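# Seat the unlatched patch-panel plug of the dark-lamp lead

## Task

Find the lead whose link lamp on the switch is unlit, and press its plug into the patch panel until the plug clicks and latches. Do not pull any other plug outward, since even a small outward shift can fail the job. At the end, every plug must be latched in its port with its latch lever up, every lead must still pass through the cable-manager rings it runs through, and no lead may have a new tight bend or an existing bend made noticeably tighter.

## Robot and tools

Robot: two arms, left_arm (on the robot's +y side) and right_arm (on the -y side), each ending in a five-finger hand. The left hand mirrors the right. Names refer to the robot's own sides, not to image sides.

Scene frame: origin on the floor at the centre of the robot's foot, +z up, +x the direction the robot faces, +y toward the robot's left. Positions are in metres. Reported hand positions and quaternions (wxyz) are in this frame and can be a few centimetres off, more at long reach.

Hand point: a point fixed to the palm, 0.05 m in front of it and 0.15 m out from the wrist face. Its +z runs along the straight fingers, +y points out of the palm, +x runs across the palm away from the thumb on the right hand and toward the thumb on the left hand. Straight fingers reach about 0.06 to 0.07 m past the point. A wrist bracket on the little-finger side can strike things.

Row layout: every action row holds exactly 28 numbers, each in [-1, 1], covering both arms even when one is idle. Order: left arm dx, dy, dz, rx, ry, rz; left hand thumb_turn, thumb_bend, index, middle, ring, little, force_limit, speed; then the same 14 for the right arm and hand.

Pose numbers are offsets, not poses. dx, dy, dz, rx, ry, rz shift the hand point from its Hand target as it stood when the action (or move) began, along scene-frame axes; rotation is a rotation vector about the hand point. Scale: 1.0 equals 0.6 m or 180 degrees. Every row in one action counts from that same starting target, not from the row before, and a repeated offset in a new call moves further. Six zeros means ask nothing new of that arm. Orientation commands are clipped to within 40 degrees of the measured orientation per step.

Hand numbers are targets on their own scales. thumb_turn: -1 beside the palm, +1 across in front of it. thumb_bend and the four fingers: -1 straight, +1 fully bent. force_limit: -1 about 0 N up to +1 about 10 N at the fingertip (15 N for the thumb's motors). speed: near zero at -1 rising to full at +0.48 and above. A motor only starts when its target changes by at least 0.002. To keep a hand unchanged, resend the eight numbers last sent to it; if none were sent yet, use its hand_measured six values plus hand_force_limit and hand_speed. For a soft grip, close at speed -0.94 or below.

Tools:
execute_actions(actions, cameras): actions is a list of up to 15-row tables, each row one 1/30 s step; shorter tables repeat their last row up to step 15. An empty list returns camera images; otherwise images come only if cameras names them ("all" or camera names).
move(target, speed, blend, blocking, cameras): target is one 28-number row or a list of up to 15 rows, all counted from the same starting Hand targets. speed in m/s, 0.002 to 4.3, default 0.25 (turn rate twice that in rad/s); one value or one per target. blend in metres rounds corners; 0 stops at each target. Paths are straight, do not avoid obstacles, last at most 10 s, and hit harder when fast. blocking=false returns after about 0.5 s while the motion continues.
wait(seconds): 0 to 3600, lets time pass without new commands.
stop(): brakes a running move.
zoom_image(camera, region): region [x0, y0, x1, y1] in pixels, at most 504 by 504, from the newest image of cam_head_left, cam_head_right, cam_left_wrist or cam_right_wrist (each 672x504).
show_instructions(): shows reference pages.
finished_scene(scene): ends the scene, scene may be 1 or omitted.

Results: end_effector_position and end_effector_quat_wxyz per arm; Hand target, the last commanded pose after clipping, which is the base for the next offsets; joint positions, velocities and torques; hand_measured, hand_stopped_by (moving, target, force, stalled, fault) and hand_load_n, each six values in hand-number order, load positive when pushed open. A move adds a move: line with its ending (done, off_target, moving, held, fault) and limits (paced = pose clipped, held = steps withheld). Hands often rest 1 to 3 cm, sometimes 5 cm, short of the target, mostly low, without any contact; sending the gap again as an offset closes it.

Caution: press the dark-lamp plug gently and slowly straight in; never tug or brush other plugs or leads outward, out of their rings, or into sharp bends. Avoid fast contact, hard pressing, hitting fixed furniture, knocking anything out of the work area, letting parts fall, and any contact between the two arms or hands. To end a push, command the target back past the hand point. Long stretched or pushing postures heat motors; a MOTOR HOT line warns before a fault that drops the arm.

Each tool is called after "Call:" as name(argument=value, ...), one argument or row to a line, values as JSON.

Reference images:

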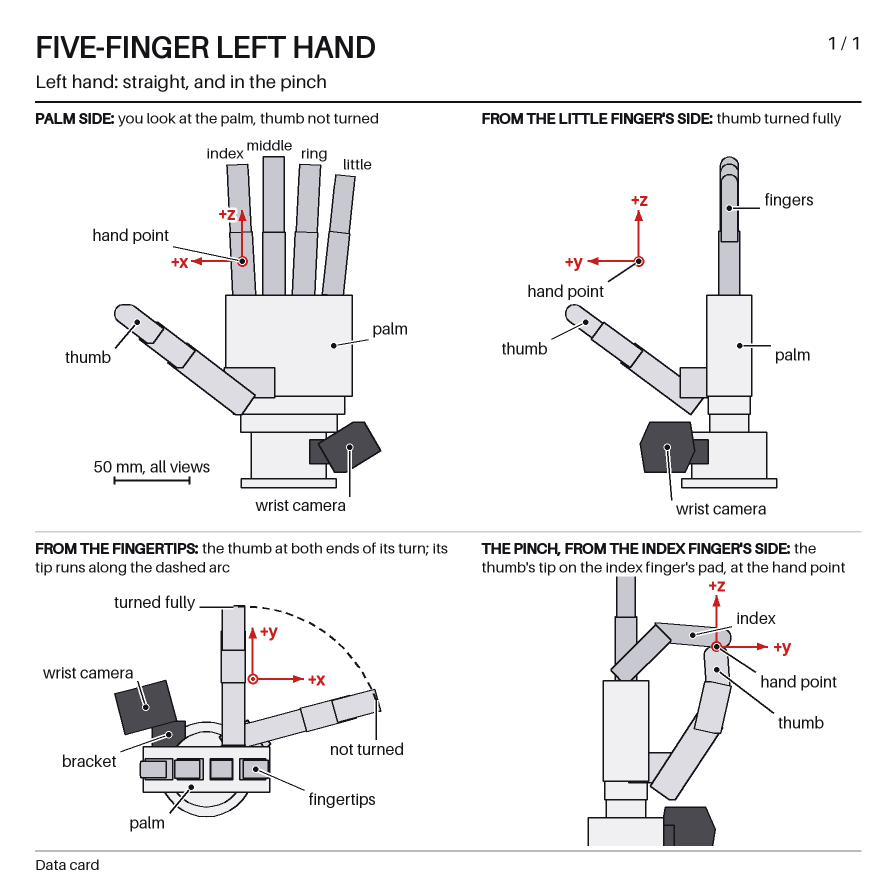

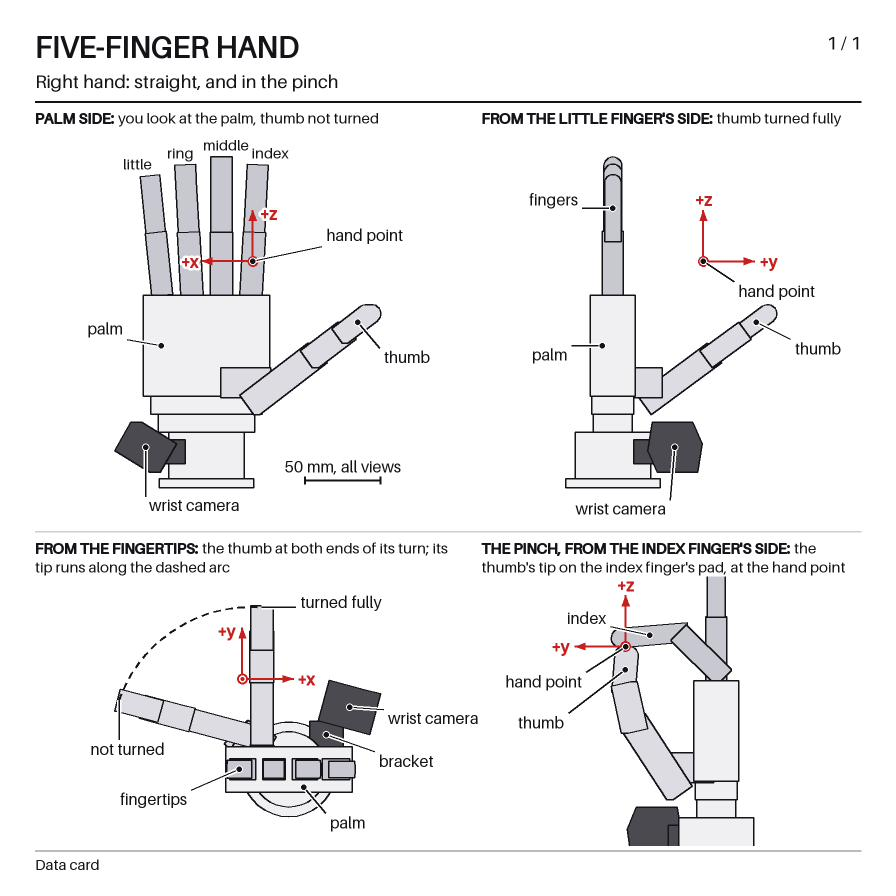

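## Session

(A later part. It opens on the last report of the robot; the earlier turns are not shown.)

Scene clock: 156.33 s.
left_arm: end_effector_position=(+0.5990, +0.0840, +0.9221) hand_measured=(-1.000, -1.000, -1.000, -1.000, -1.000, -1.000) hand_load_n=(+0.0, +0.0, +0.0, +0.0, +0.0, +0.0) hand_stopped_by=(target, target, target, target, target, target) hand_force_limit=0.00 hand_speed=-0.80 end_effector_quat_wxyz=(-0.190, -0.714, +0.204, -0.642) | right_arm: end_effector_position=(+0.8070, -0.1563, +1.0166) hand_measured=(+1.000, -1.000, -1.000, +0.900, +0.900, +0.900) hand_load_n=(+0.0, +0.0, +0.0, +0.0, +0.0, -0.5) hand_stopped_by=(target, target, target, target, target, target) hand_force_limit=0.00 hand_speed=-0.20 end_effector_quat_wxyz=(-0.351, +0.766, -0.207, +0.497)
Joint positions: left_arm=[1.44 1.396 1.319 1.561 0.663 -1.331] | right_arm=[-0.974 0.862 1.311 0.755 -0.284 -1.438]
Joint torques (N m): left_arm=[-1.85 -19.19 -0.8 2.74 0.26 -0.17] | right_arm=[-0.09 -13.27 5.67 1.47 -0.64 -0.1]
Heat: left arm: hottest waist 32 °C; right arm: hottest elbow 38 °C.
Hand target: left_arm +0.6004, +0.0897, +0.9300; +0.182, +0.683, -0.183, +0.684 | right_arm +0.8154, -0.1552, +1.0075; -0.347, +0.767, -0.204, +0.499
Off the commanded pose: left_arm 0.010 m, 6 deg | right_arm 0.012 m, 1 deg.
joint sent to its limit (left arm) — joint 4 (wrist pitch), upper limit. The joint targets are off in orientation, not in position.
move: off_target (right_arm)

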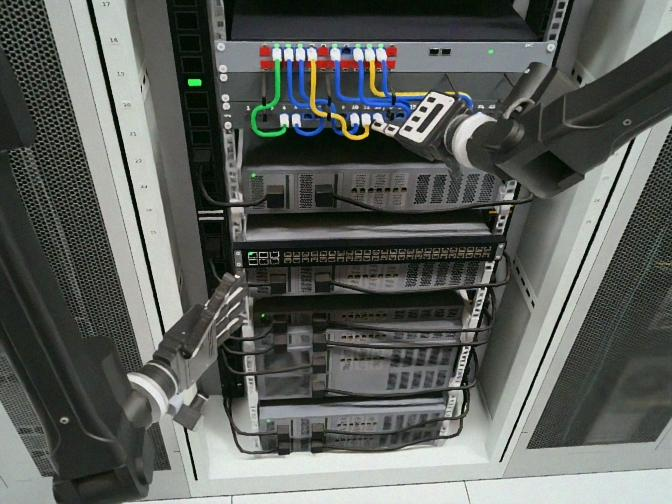

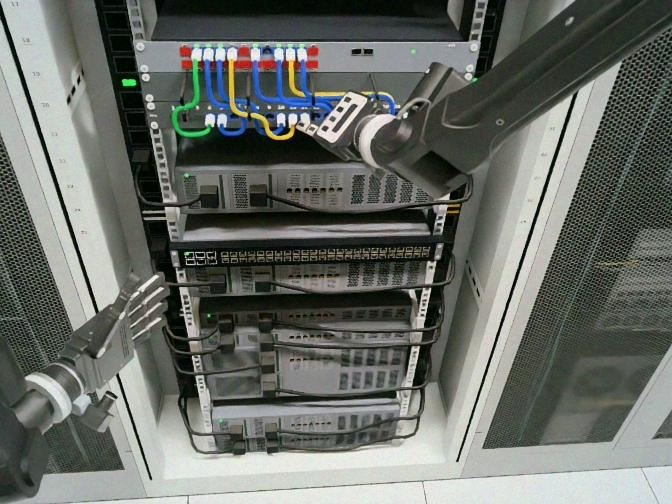

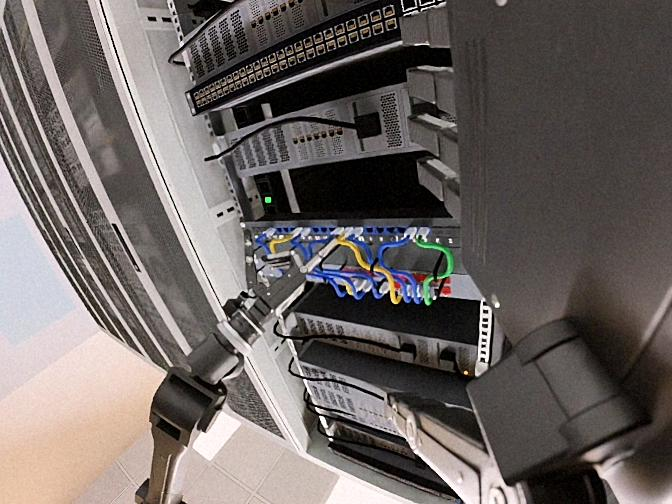

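Call:
move(
  target=[0,0,0,0,0,0,-1,-1,-1,-1,-1,-1,0.0,-0.8,0.02,0.004,-0.002,0,0,0,1,-1,-1,0.9,0.9,0.9,0.0,-0.2],
  speed=0.02,
  cameras=["cam_head_left","cam_head_right","cam_left_wrist"],
)

Call:
zoom_image(
  camera="cam_head_left",
  region=[355, 105, 395, 145],
)

Call:
zoom_image(
  camera="cam_head_right",
  region=[275, 105, 315, 145],
)

Call:
zoom_image(
  camera="cam_left_wrist",
  region=[320, 210, 370, 260],
)

Scene clock: 157.37 s.
left_arm: end_effector_position=(+0.5990, +0.0840, +0.9221) hand_measured=(-1.000, -1.000, -1.000, -1.000, -1.000, -1.000) hand_load_n=(+0.0, +0.0, +0.0, +0.0, +0.0, +0.0) hand_stopped_by=(target, target, target, target, target, target) hand_force_limit=0.00 hand_speed=-0.80 end_effector_quat_wxyz=(-0.190, -0.714, +0.204, -0.642) | right_arm: end_effector_position=(+0.8088, -0.1560, +1.0158) hand_measured=(+1.000, -1.000, -1.000, +0.900, +0.900, +0.900) hand_load_n=(+0.0, +0.0, +0.0, +0.0, -0.5, -3.0) hand_stopped_by=(target, target, target, target, target, target) hand_force_limit=0.00 hand_speed=-0.20 end_effector_quat_wxyz=(-0.352, +0.767, -0.207, +0.495)
Joint positions: left_arm=[1.44 1.396 1.319 1.561 0.663 -1.331] | right_arm=[-0.974 0.864 1.318 0.745 -0.284 -1.438]
Joint torques (N m): left_arm=[-1.32 -19.72 -0.83 2.52 0.26 -0.22] | right_arm=[1.14 -12.28 7.76 0.75 -0.4 -0.25]
Heat: left arm: hottest waist 32 °C; right arm: hottest elbow 38 °C.
Hand target: left_arm +0.6004, +0.0897, +0.9300; +0.182, +0.683, -0.183, +0.684 | right_arm +0.8274, -0.1528, +1.0063; -0.347, +0.767, -0.204, +0.499
Off the commanded pose: left_arm 0.010 m, 6 deg | right_arm 0.021 m, 1 deg.
joint sent to its limit (left arm) — joint 4 (wrist pitch), upper limit. The joint targets are off in orientation, not in position.
move: off_target (right_arm)

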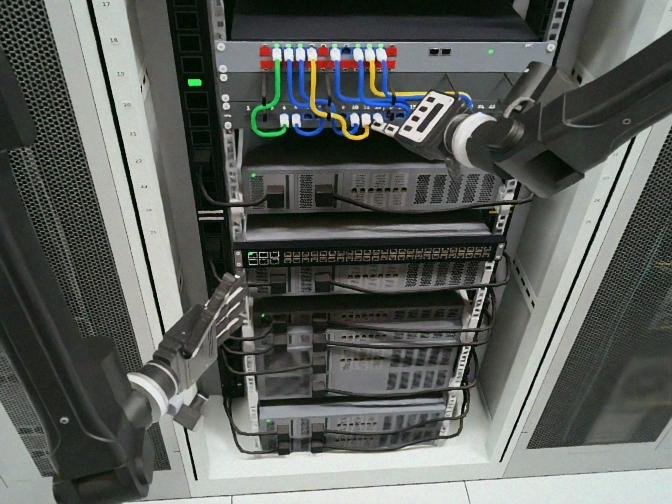

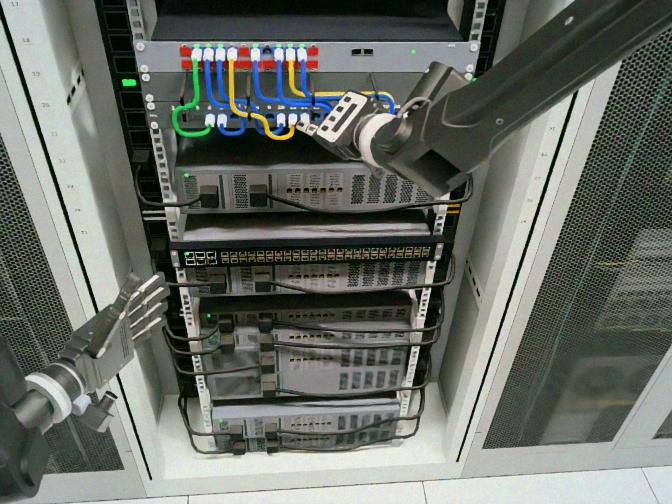

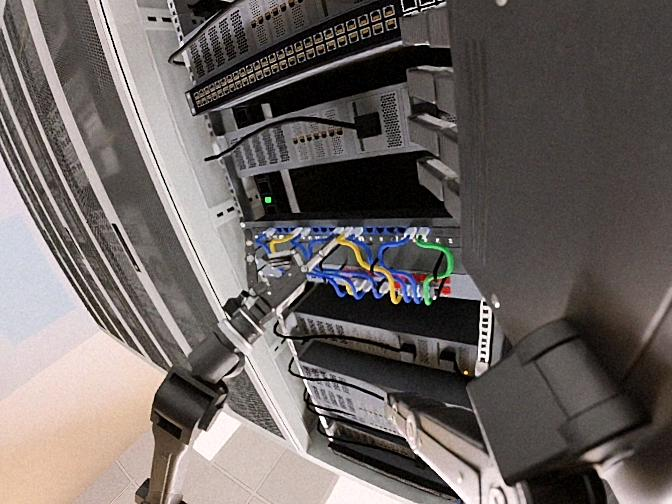

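Scaled by 12.600 from the camera's image (finer frame: 960x720).

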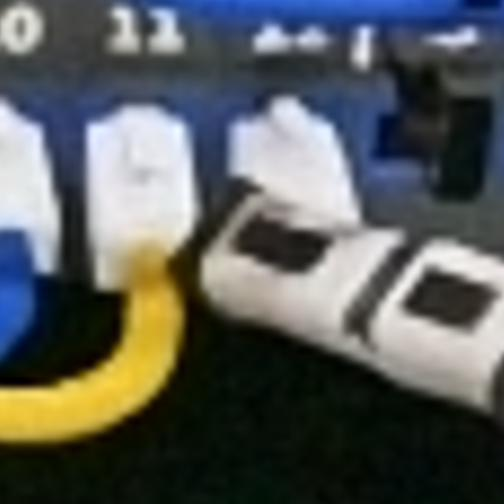

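Scaled by 12.600 from the camera's image (finer frame: 960x720).

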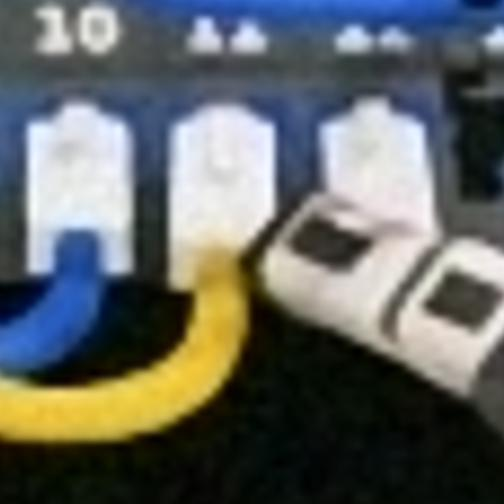

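Scaled by 10.080 from the camera's image (finer frame: 960x720).

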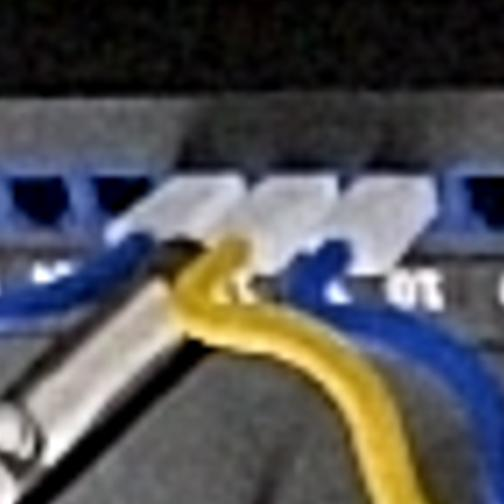

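Call:
zoom_image(
  camera="cam_head_left",
  region=[360, 60, 500, 200],
)

Call:
zoom_image(
  camera="cam_head_right",
  region=[280, 60, 420, 200],
)

Call:
zoom_image(
  camera="cam_left_wrist",
  region=[230, 200, 370, 340],
)

Scaled by 3.600 from the camera's image (finer frame: 960x720).

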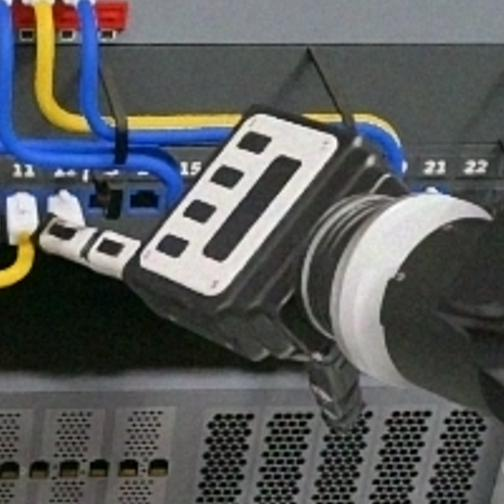

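Scaled by 3.600 from the camera's image (finer frame: 960x720).

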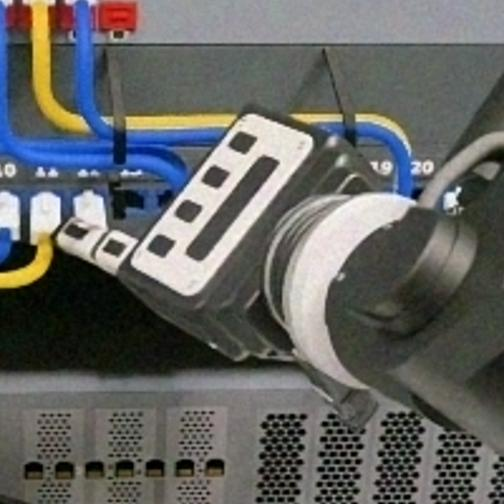

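Scaled by 3.600 from the camera's image (finer frame: 960x720).

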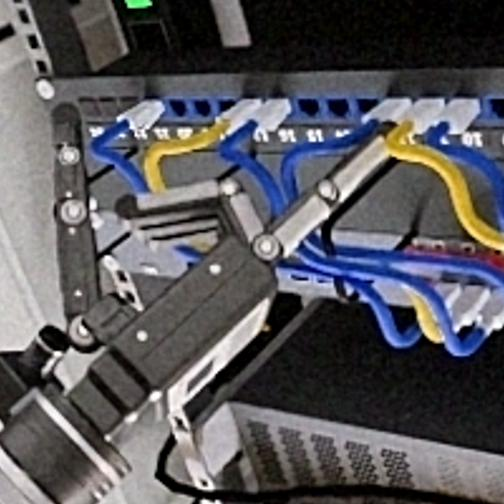

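Call:
move(
  target=[0,0,0,0,0,0,-1,-1,-1,-1,-1,-1,0.0,-0.8,0.02,0.003,0,0,0,0,1,-1,-1,1,1,1,0.0,-0.2],
  speed=0.02,
  cameras=["cam_head_left","cam_head_right","cam_left_wrist"],
)

Call:
zoom_image(
  camera="cam_head_left",
  region=[355, 105, 395, 145],
)

Call:
zoom_image(
  camera="cam_left_wrist",
  region=[230, 200, 370, 340],
)

Scene clock: 158.67 s.
left_arm: end_effector_position=(+0.5990, +0.0840, +0.9221) hand_measured=(-1.000, -1.000, -1.000, -1.000, -1.000, -1.000) hand_load_n=(+0.0, +0.0, +0.0, +0.0, +0.0, +0.0) hand_stopped_by=(target, target, target, target, target, target) hand_force_limit=0.00 hand_speed=-0.80 end_effector_quat_wxyz=(-0.190, -0.714, +0.204, -0.642) | right_arm: end_effector_position=(+0.8103, -0.1563, +1.0155) hand_measured=(+1.000, -1.000, -1.000, +1.000, +1.000, +1.000) hand_load_n=(+0.0, +0.0, +0.0, +0.0, +0.0, -1.0) hand_stopped_by=(target, target, target, target, target, target) hand_force_limit=0.00 hand_speed=-0.20 end_effector_quat_wxyz=(-0.351, +0.770, -0.202, +0.493)
Joint positions: left_arm=[1.44 1.396 1.319 1.561 0.663 -1.331] | right_arm=[-0.974 0.862 1.326 0.725 -0.285 -1.447]
Joint torques (N m): left_arm=[-1.38 -19.37 -0.85 2.73 0.29 -0.21] | right_arm=[2.32 -11.4 9.7 0.39 -0.15 -0.31]
Heat: left arm: hottest waist 32 °C; right arm: hottest elbow 39 °C.
Hand target: left_arm +0.6004, +0.0897, +0.9300; +0.182, +0.683, -0.183, +0.684 | right_arm +0.8394, -0.1511, +1.0063; -0.347, +0.767, -0.205, +0.499
Off the commanded pose: left_arm 0.010 m, 6 deg | right_arm 0.031 m, 1 deg.
joint sent to its limit (left arm) — joint 4 (wrist pitch), upper limit. The joint targets are off in orientation, not in position.
move: off_target (right_arm)

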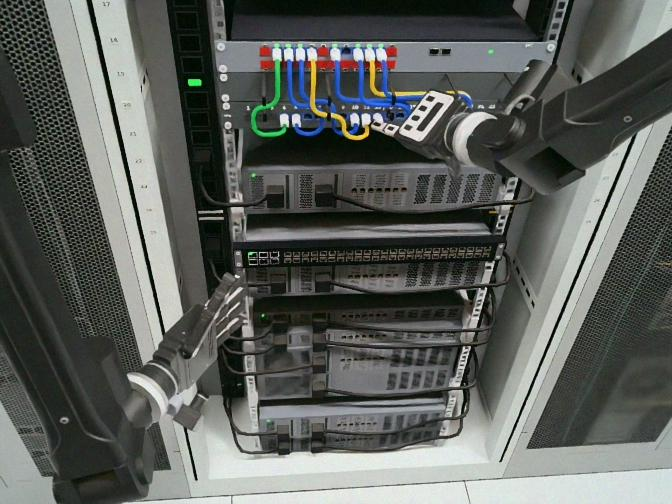

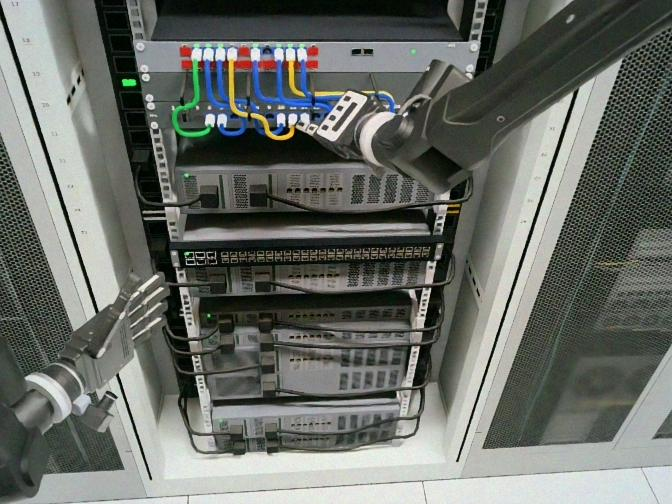

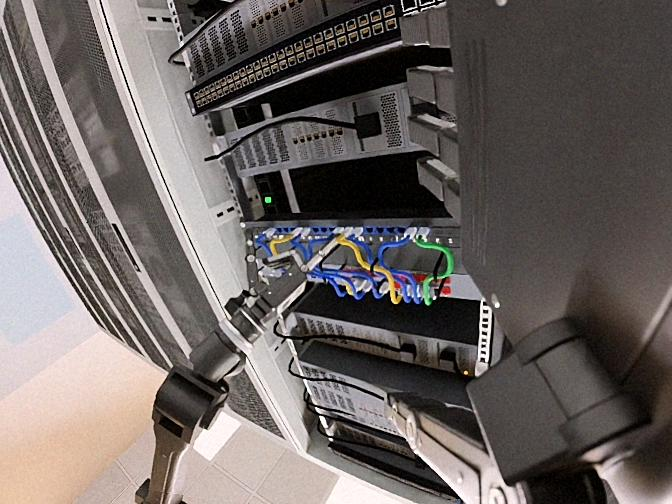

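Scaled by 12.600 from the camera's image (finer frame: 960x720).

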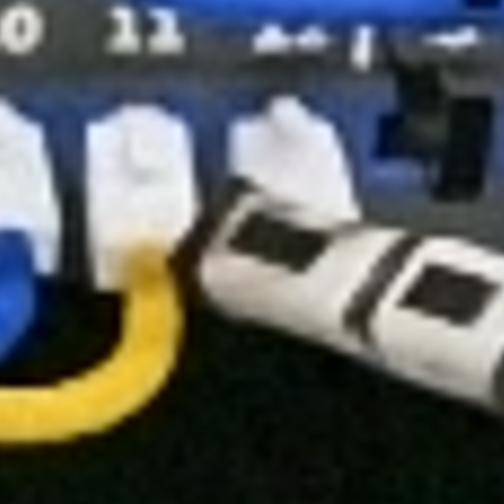

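Scaled by 3.600 from the camera's image (finer frame: 960x720).

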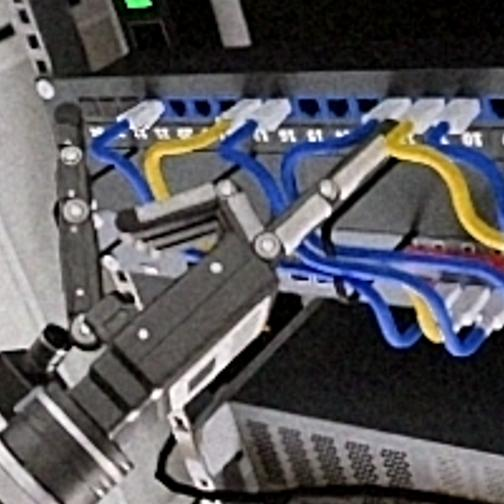

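Call:
move(
  target=[0,0,0,0,0,0,-1,-1,-1,-1,-1,-1,0.0,-0.8,0.025,0.003,0,0,0,0,1,-1,-1,1,1,1,0.0,-0.2],
  speed=0.02,
  cameras=["cam_head_left","cam_head_right","cam_left_wrist"],
)

Call:
zoom_image(
  camera="cam_head_left",
  region=[355, 105, 395, 145],
)

Call:
zoom_image(
  camera="cam_left_wrist",
  region=[320, 210, 370, 260],
)

Scene clock: 159.93 s.
left_arm: end_effector_position=(+0.5990, +0.0840, +0.9221) hand_measured=(-1.000, -1.000, -1.000, -1.000, -1.000, -1.000) hand_load_n=(+0.0, +0.0, +0.0, +0.0, +0.0, +0.0) hand_stopped_by=(target, target, target, target, target, target) hand_force_limit=0.00 hand_speed=-0.80 end_effector_quat_wxyz=(-0.190, -0.714, +0.204, -0.642) | right_arm: end_effector_position=(+0.8108, -0.1556, +1.0162) hand_measured=(+1.000, -1.000, -1.000, +1.000, +1.000, +1.000) hand_load_n=(+0.0, +0.0, +0.0, +0.0, +0.0, -2.0) hand_stopped_by=(target, target, target, target, target, target) hand_force_limit=0.00 hand_speed=-0.20 end_effector_quat_wxyz=(-0.352, +0.774, -0.205, +0.485)
Joint positions: left_arm=[1.44 1.396 1.319 1.561 0.663 -1.331] | right_arm=[-0.965 0.856 1.331 0.695 -0.278 -1.451]
Joint torques (N m): left_arm=[-1.26 -19.78 -0.91 2.73 0.26 -0.21] | right_arm=[3.14 -9.88 11.96 0.28 -0.18 -0.44]
Heat: left arm: hottest waist 32 °C; right arm: hottest elbow 39 °C.
Hand target: left_arm +0.6004, +0.0897, +0.9300; +0.182, +0.683, -0.183, +0.684 | right_arm +0.8543, -0.1492, +1.0062; -0.347, +0.767, -0.205, +0.499
Off the commanded pose: left_arm 0.010 m, 6 deg | right_arm 0.045 m, 2 deg.
joint sent to its limit (left arm) — joint 4 (wrist pitch), upper limit. The joint targets are off in orientation, not in position.
move: off_target (right_arm)

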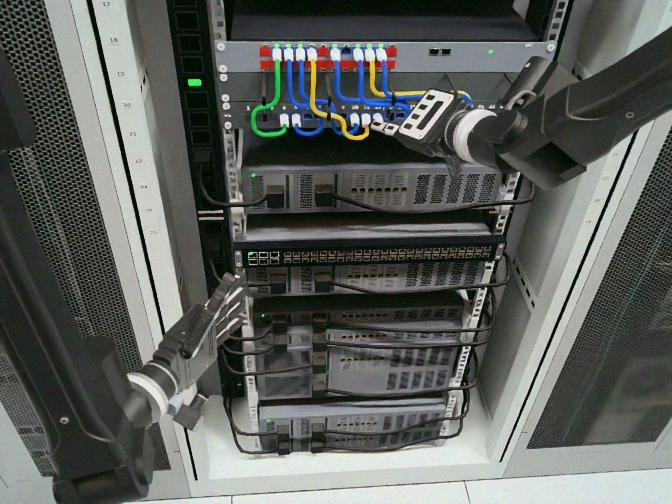

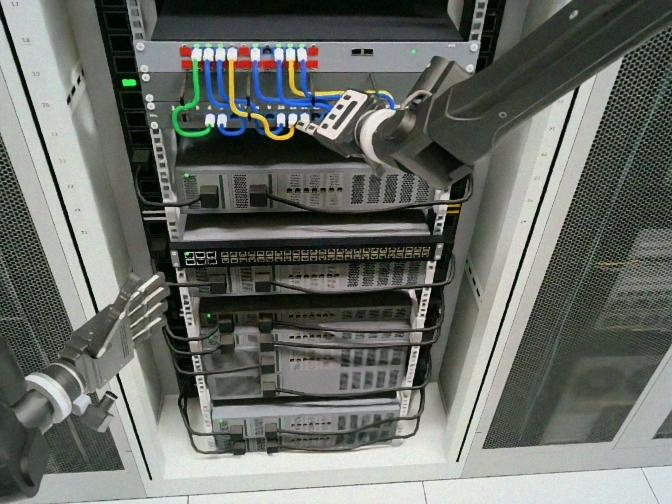

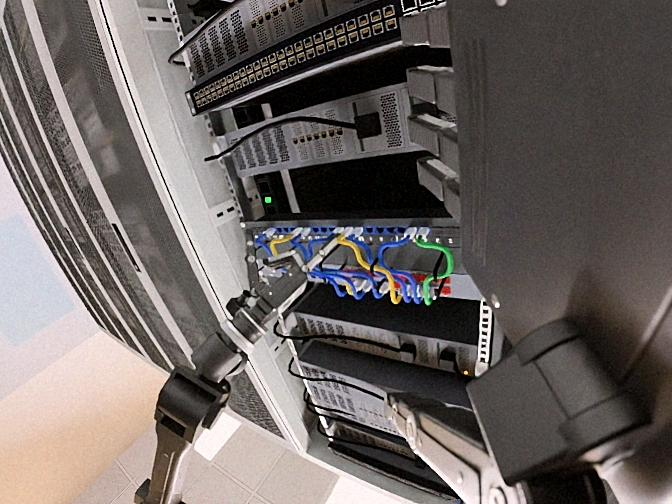

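Scaled by 12.600 from the camera's image (finer frame: 960x720).

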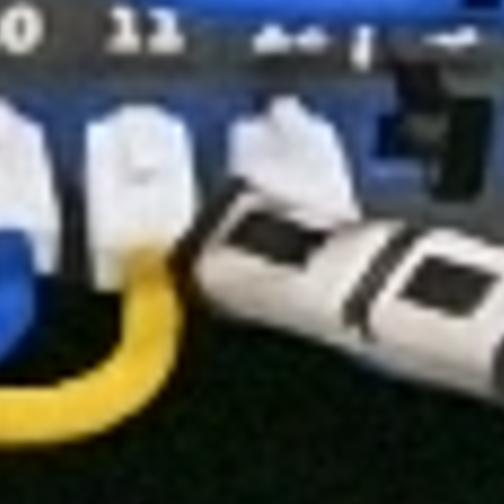

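Scaled by 10.080 from the camera's image (finer frame: 960x720).

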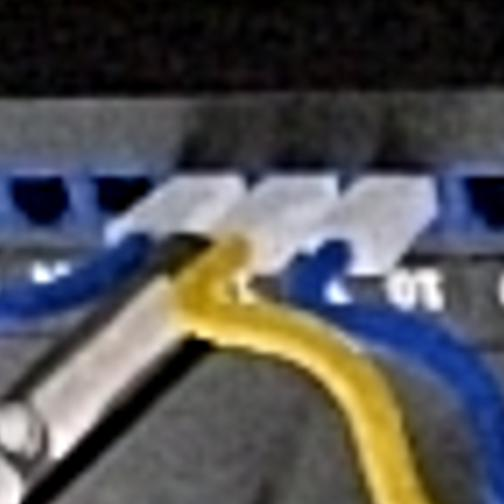

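Call:
move(
  target=[0,0,0,0,0,0,-1,-1,-1,-1,-1,-1,0.0,-0.8,0.025,0.0,0,0,0,0,1,-1,-1,1,1,1,0.0,-0.2],
  speed=0.02,
  cameras=["cam_head_left","cam_head_right","cam_left_wrist"],
)

Call:
zoom_image(
  camera="cam_head_left",
  region=[355, 105, 395, 145],
)

Call:
zoom_image(
  camera="cam_head_right",
  region=[275, 105, 315, 145],
)

Call:
zoom_image(
  camera="cam_left_wrist",
  region=[320, 210, 370, 260],
)

Scene clock: 161.27 s.
left_arm: end_effector_position=(+0.5990, +0.0840, +0.9221) hand_measured=(-1.000, -1.000, -1.000, -1.000, -1.000, -1.000) hand_load_n=(+0.0, +0.0, +0.0, +0.0, +0.0, +0.0) hand_stopped_by=(target, target, target, target, target, target) hand_force_limit=0.00 hand_speed=-0.80 end_effector_quat_wxyz=(-0.190, -0.714, +0.204, -0.642) | right_arm: end_effector_position=(+0.8111, -0.1552, +1.0167) hand_measured=(+1.000, -1.000, -1.000, +1.000, +1.000, +1.000) hand_load_n=(+0.0, +0.0, +0.0, +0.0, +0.0, -4.5) hand_stopped_by=(target, target, target, target, target, target) hand_force_limit=0.00 hand_speed=-0.20 end_effector_quat_wxyz=(-0.353, +0.777, -0.208, +0.477)
Joint positions: left_arm=[1.44 1.396 1.319 1.561 0.663 -1.331] | right_arm=[-0.957 0.849 1.335 0.667 -0.269 -1.452]
Joint torques (N m): left_arm=[-1.32 -20.01 -0.83 2.74 0.24 -0.2] | right_arm=[2.96 -9.11 13.97 0.24 -0.38 -0.54]
Heat: left arm: hottest waist 32 °C; right arm: hottest elbow 39 °C.
Hand target: left_arm +0.6004, +0.0897, +0.9300; +0.182, +0.683, -0.183, +0.684 | right_arm +0.8693, -0.1491, +1.0062; -0.347, +0.767, -0.204, +0.499
Off the commanded pose: left_arm 0.010 m, 6 deg | right_arm 0.060 m, 3 deg.
joint sent to its limit (left arm) — joint 4 (wrist pitch), upper limit. The joint targets are off in orientation, not in position.
move: off_target (right_arm)

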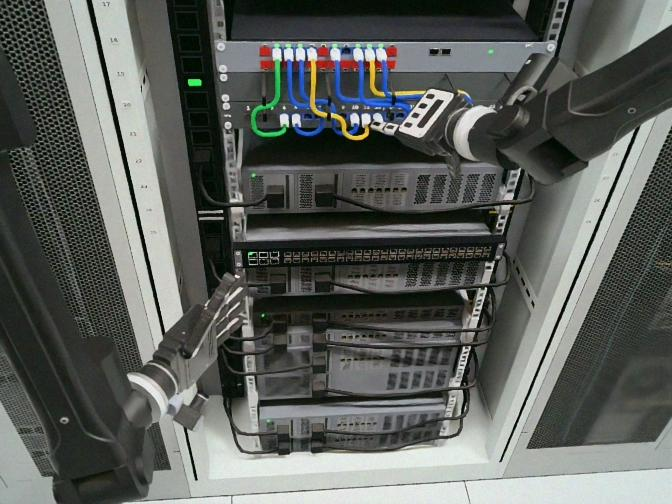

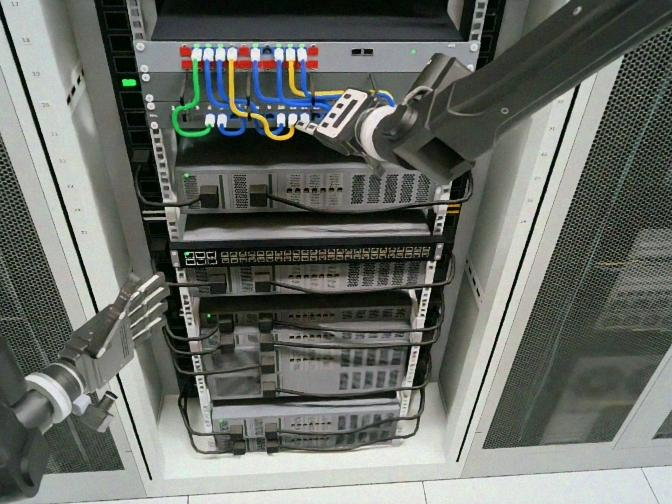

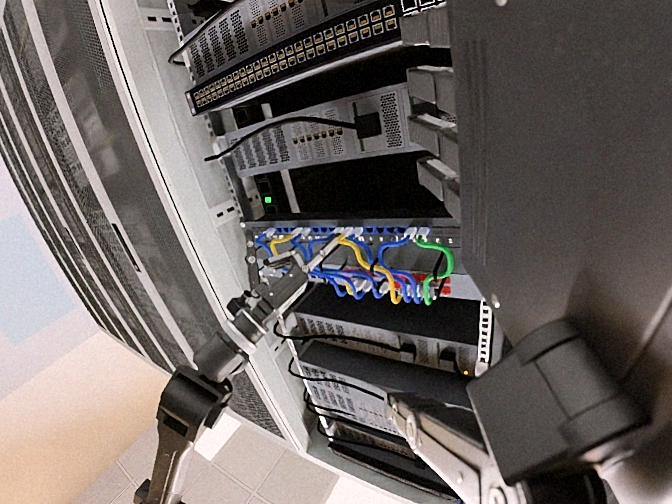

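Scaled by 12.600 from the camera's image (finer frame: 960x720).

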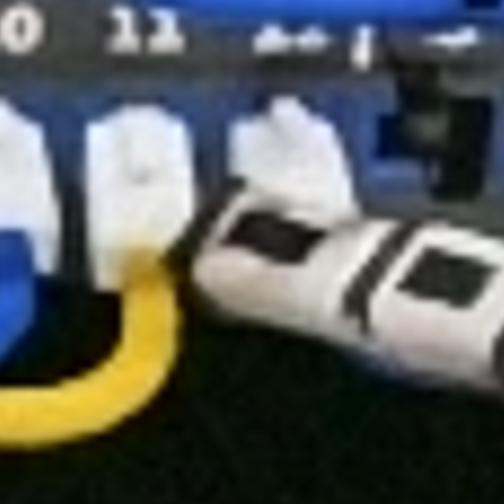

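Scaled by 12.600 from the camera's image (finer frame: 960x720).

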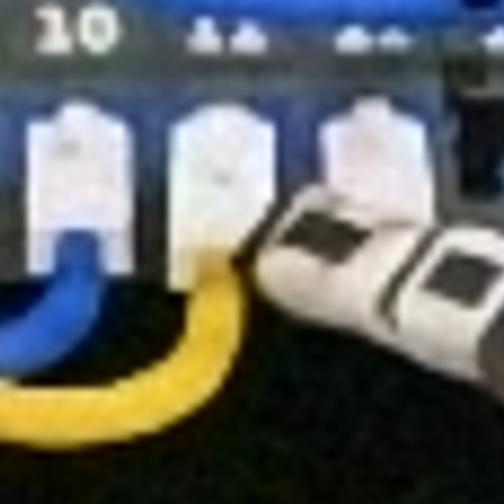

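Scaled by 10.080 from the camera's image (finer frame: 960x720).

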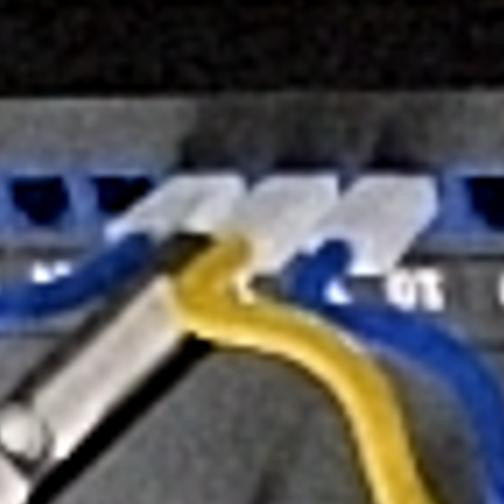

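Call:
move(
  target=[0,0,0,0,0,0,-1,-1,-1,-1,-1,-1,0.0,-0.8,-0.1905,-0.0265,0.0397,0,0,0,1,-1,-1,1,1,1,0.0,-0.2],
  speed=0.06,
  cameras=["cam_head_left"],
)

Call:
zoom_image(
  camera="cam_head_left",
  region=[345, 60, 505, 180],
)

Scene clock: 165.47 s.
left_arm: end_effector_position=(+0.5990, +0.0840, +0.9221) hand_measured=(-1.000, -1.000, -1.000, -1.000, -1.000, -1.000) hand_load_n=(+0.0, +0.0, +0.0, +0.0, +0.0, +0.0) hand_stopped_by=(target, target, target, target, target, target) hand_force_limit=0.00 hand_speed=-0.80 end_effector_quat_wxyz=(-0.190, -0.714, +0.204, -0.642) | right_arm: end_effector_position=(+0.7529, -0.1551, +1.0239) hand_measured=(+1.000, -1.000, -1.000, +1.000, +1.000, +1.000) hand_load_n=(+0.0, +0.0, -0.5, +0.5, +0.0, +0.0) hand_stopped_by=(target, target, target, target, target, target) hand_force_limit=0.00 hand_speed=-0.20 end_effector_quat_wxyz=(-0.352, +0.770, -0.206, +0.491)
Joint positions: left_arm=[1.44 1.396 1.319 1.561 0.663 -1.331] | right_arm=[-0.994 0.796 1.134 0.855 -0.291 -1.418]
Joint torques (N m): left_arm=[-1.61 -19.66 -0.76 2.76 0.3 -0.21] | right_arm=[-1.32 -15.33 2.09 2.28 -0.79 0.04]
Heat: left arm: hottest waist 32 °C; right arm: hottest elbow 40 °C.
Hand target: left_arm +0.6004, +0.0897, +0.9300; +0.182, +0.683, -0.183, +0.684 | right_arm +0.7551, -0.1651, +1.0301; -0.347, +0.767, -0.204, +0.499
Off the commanded pose: left_arm 0.010 m, 6 deg | right_arm 0.012 m, 1 deg.
joint sent to its limit (left arm) — joint 4 (wrist pitch), upper limit. The joint targets are off in orientation, not in position.
move: off_target (right_arm)

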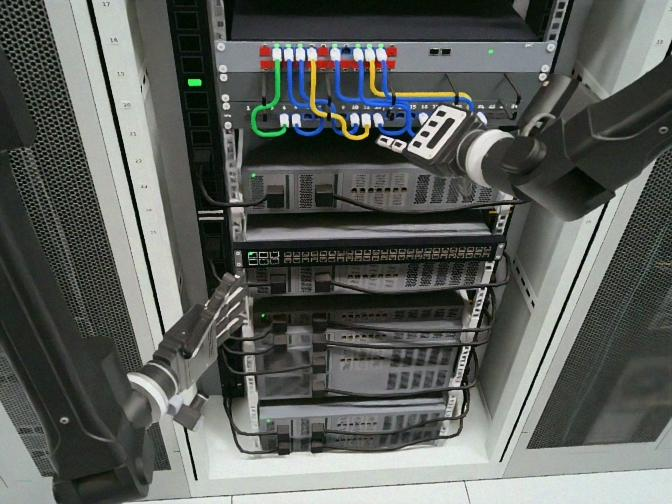

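Scaled by 3.150 from the camera's image (finer frame: 960x720).

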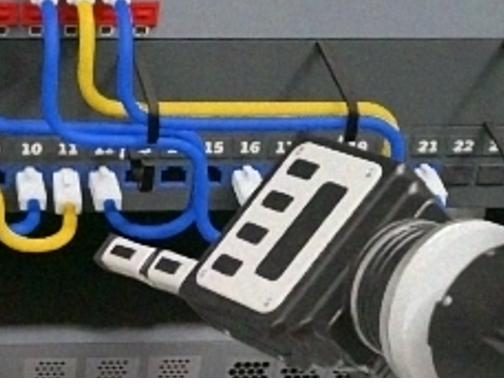

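Call:
move(
  target=[0,0,0,0,0,0,-1,-1,-1,-1,-1,-1,0.0,-0.8,-0.0335,0.0668,-0.0252,0.0036,-0.0506,-0.1774,1,-1,-1,1,1,1,0.0,-0.2],
  speed=0.12,
  cameras=["cam_head_left","cam_head_right","cam_left_wrist"],
)

Call:
zoom_image(
  camera="cam_head_left",
  region=[345, 60, 505, 180],
)

Call:
zoom_image(
  camera="cam_left_wrist",
  region=[230, 200, 370, 340],
)

Scene clock: 168.53 s.
left_arm: end_effector_position=(+0.5990, +0.0840, +0.9221) hand_measured=(-1.000, -1.000, -1.000, -1.000, -1.000, -1.000) hand_load_n=(+0.0, +0.0, +0.0, +0.0, +0.0, +0.5) hand_stopped_by=(target, target, target, target, target, target) hand_force_limit=0.00 hand_speed=-0.80 end_effector_quat_wxyz=(-0.190, -0.714, +0.204, -0.642) | right_arm: end_effector_position=(+0.7359, -0.1326, +1.0145) hand_measured=(+1.000, -1.000, -1.000, +1.000, +1.000, +1.000) hand_load_n=(+0.0, +0.0, +0.0, +0.0, +0.0, +0.0) hand_stopped_by=(target, target, target, target, target, target) hand_force_limit=0.00 hand_speed=-0.20 end_effector_quat_wxyz=(-0.221, +0.655, -0.375, +0.617)
Joint positions: left_arm=[1.44 1.396 1.319 1.561 0.663 -1.331] | right_arm=[-0.747 1.125 1.205 1.547 0.041 -1.522]
Joint torques (N m): left_arm=[-1.61 -19.43 -0.9 2.63 0.25 -0.19] | right_arm=[4.78 -9.7 1.24 2.07 -0.62 -0.15]
Heat: left arm: hottest waist 32 °C; right arm: hottest elbow 39 °C.
Hand target: left_arm +0.6004, +0.0897, +0.9300; +0.182, +0.683, -0.183, +0.684 | right_arm +0.7349, -0.1249, +1.0150; -0.216, +0.638, -0.382, +0.633
Off the commanded pose: left_arm 0.010 m, 6 deg | right_arm 0.008 m, 3 deg.
joint sent to its limit (left arm) — joint 4 (wrist pitch), upper limit. The joint targets are off in orientation, not in position.
joint sent to its limit (right arm) — joint 4 (wrist pitch), upper limit. The joint targets are off in orientation, not in position.
move: off_target (right_arm)

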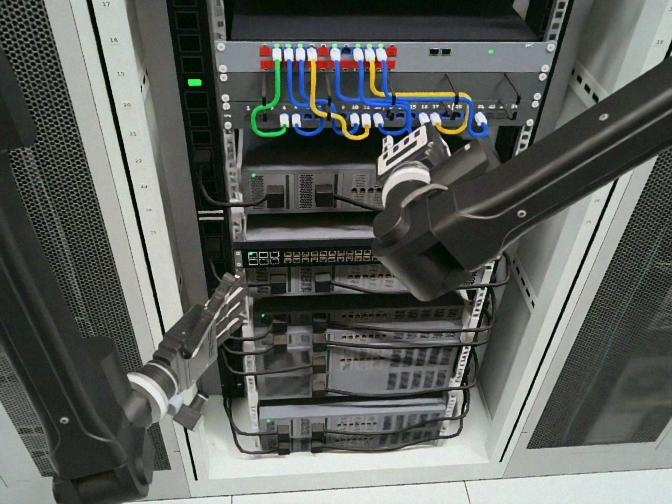

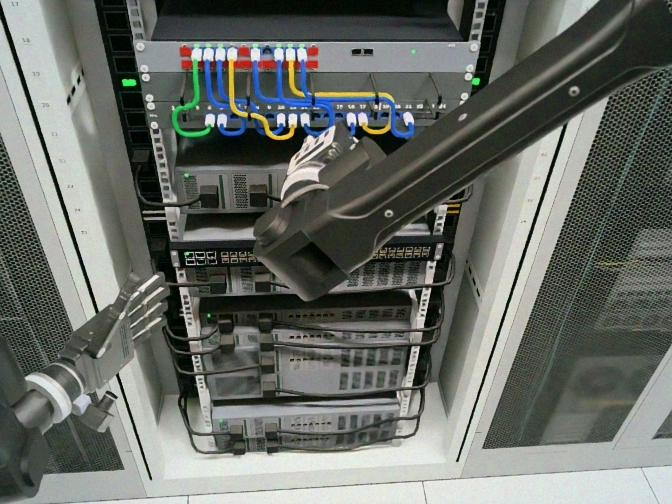

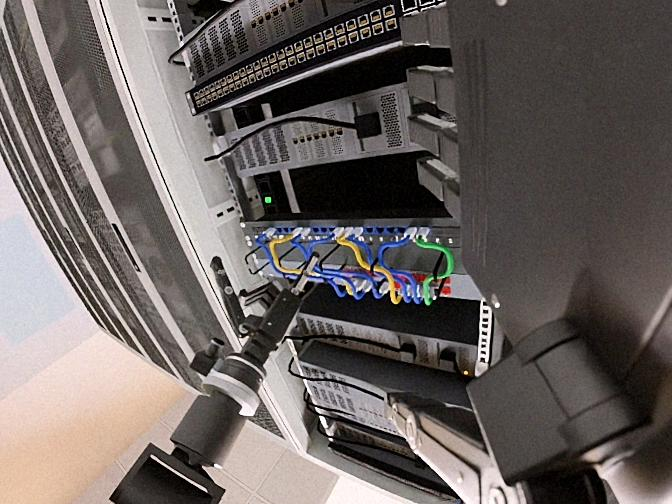

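Scaled by 3.150 from the camera's image (finer frame: 960x720).

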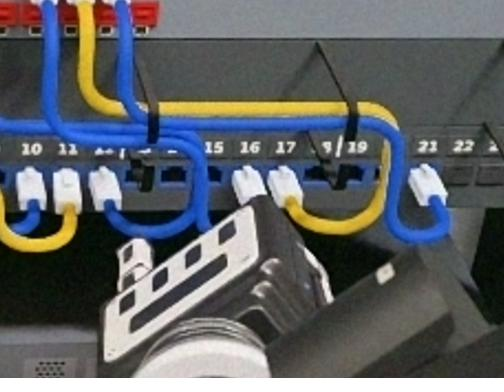

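Scaled by 3.600 from the camera's image (finer frame: 960x720).

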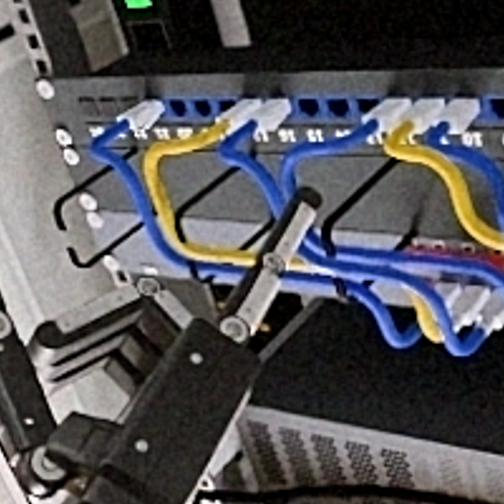

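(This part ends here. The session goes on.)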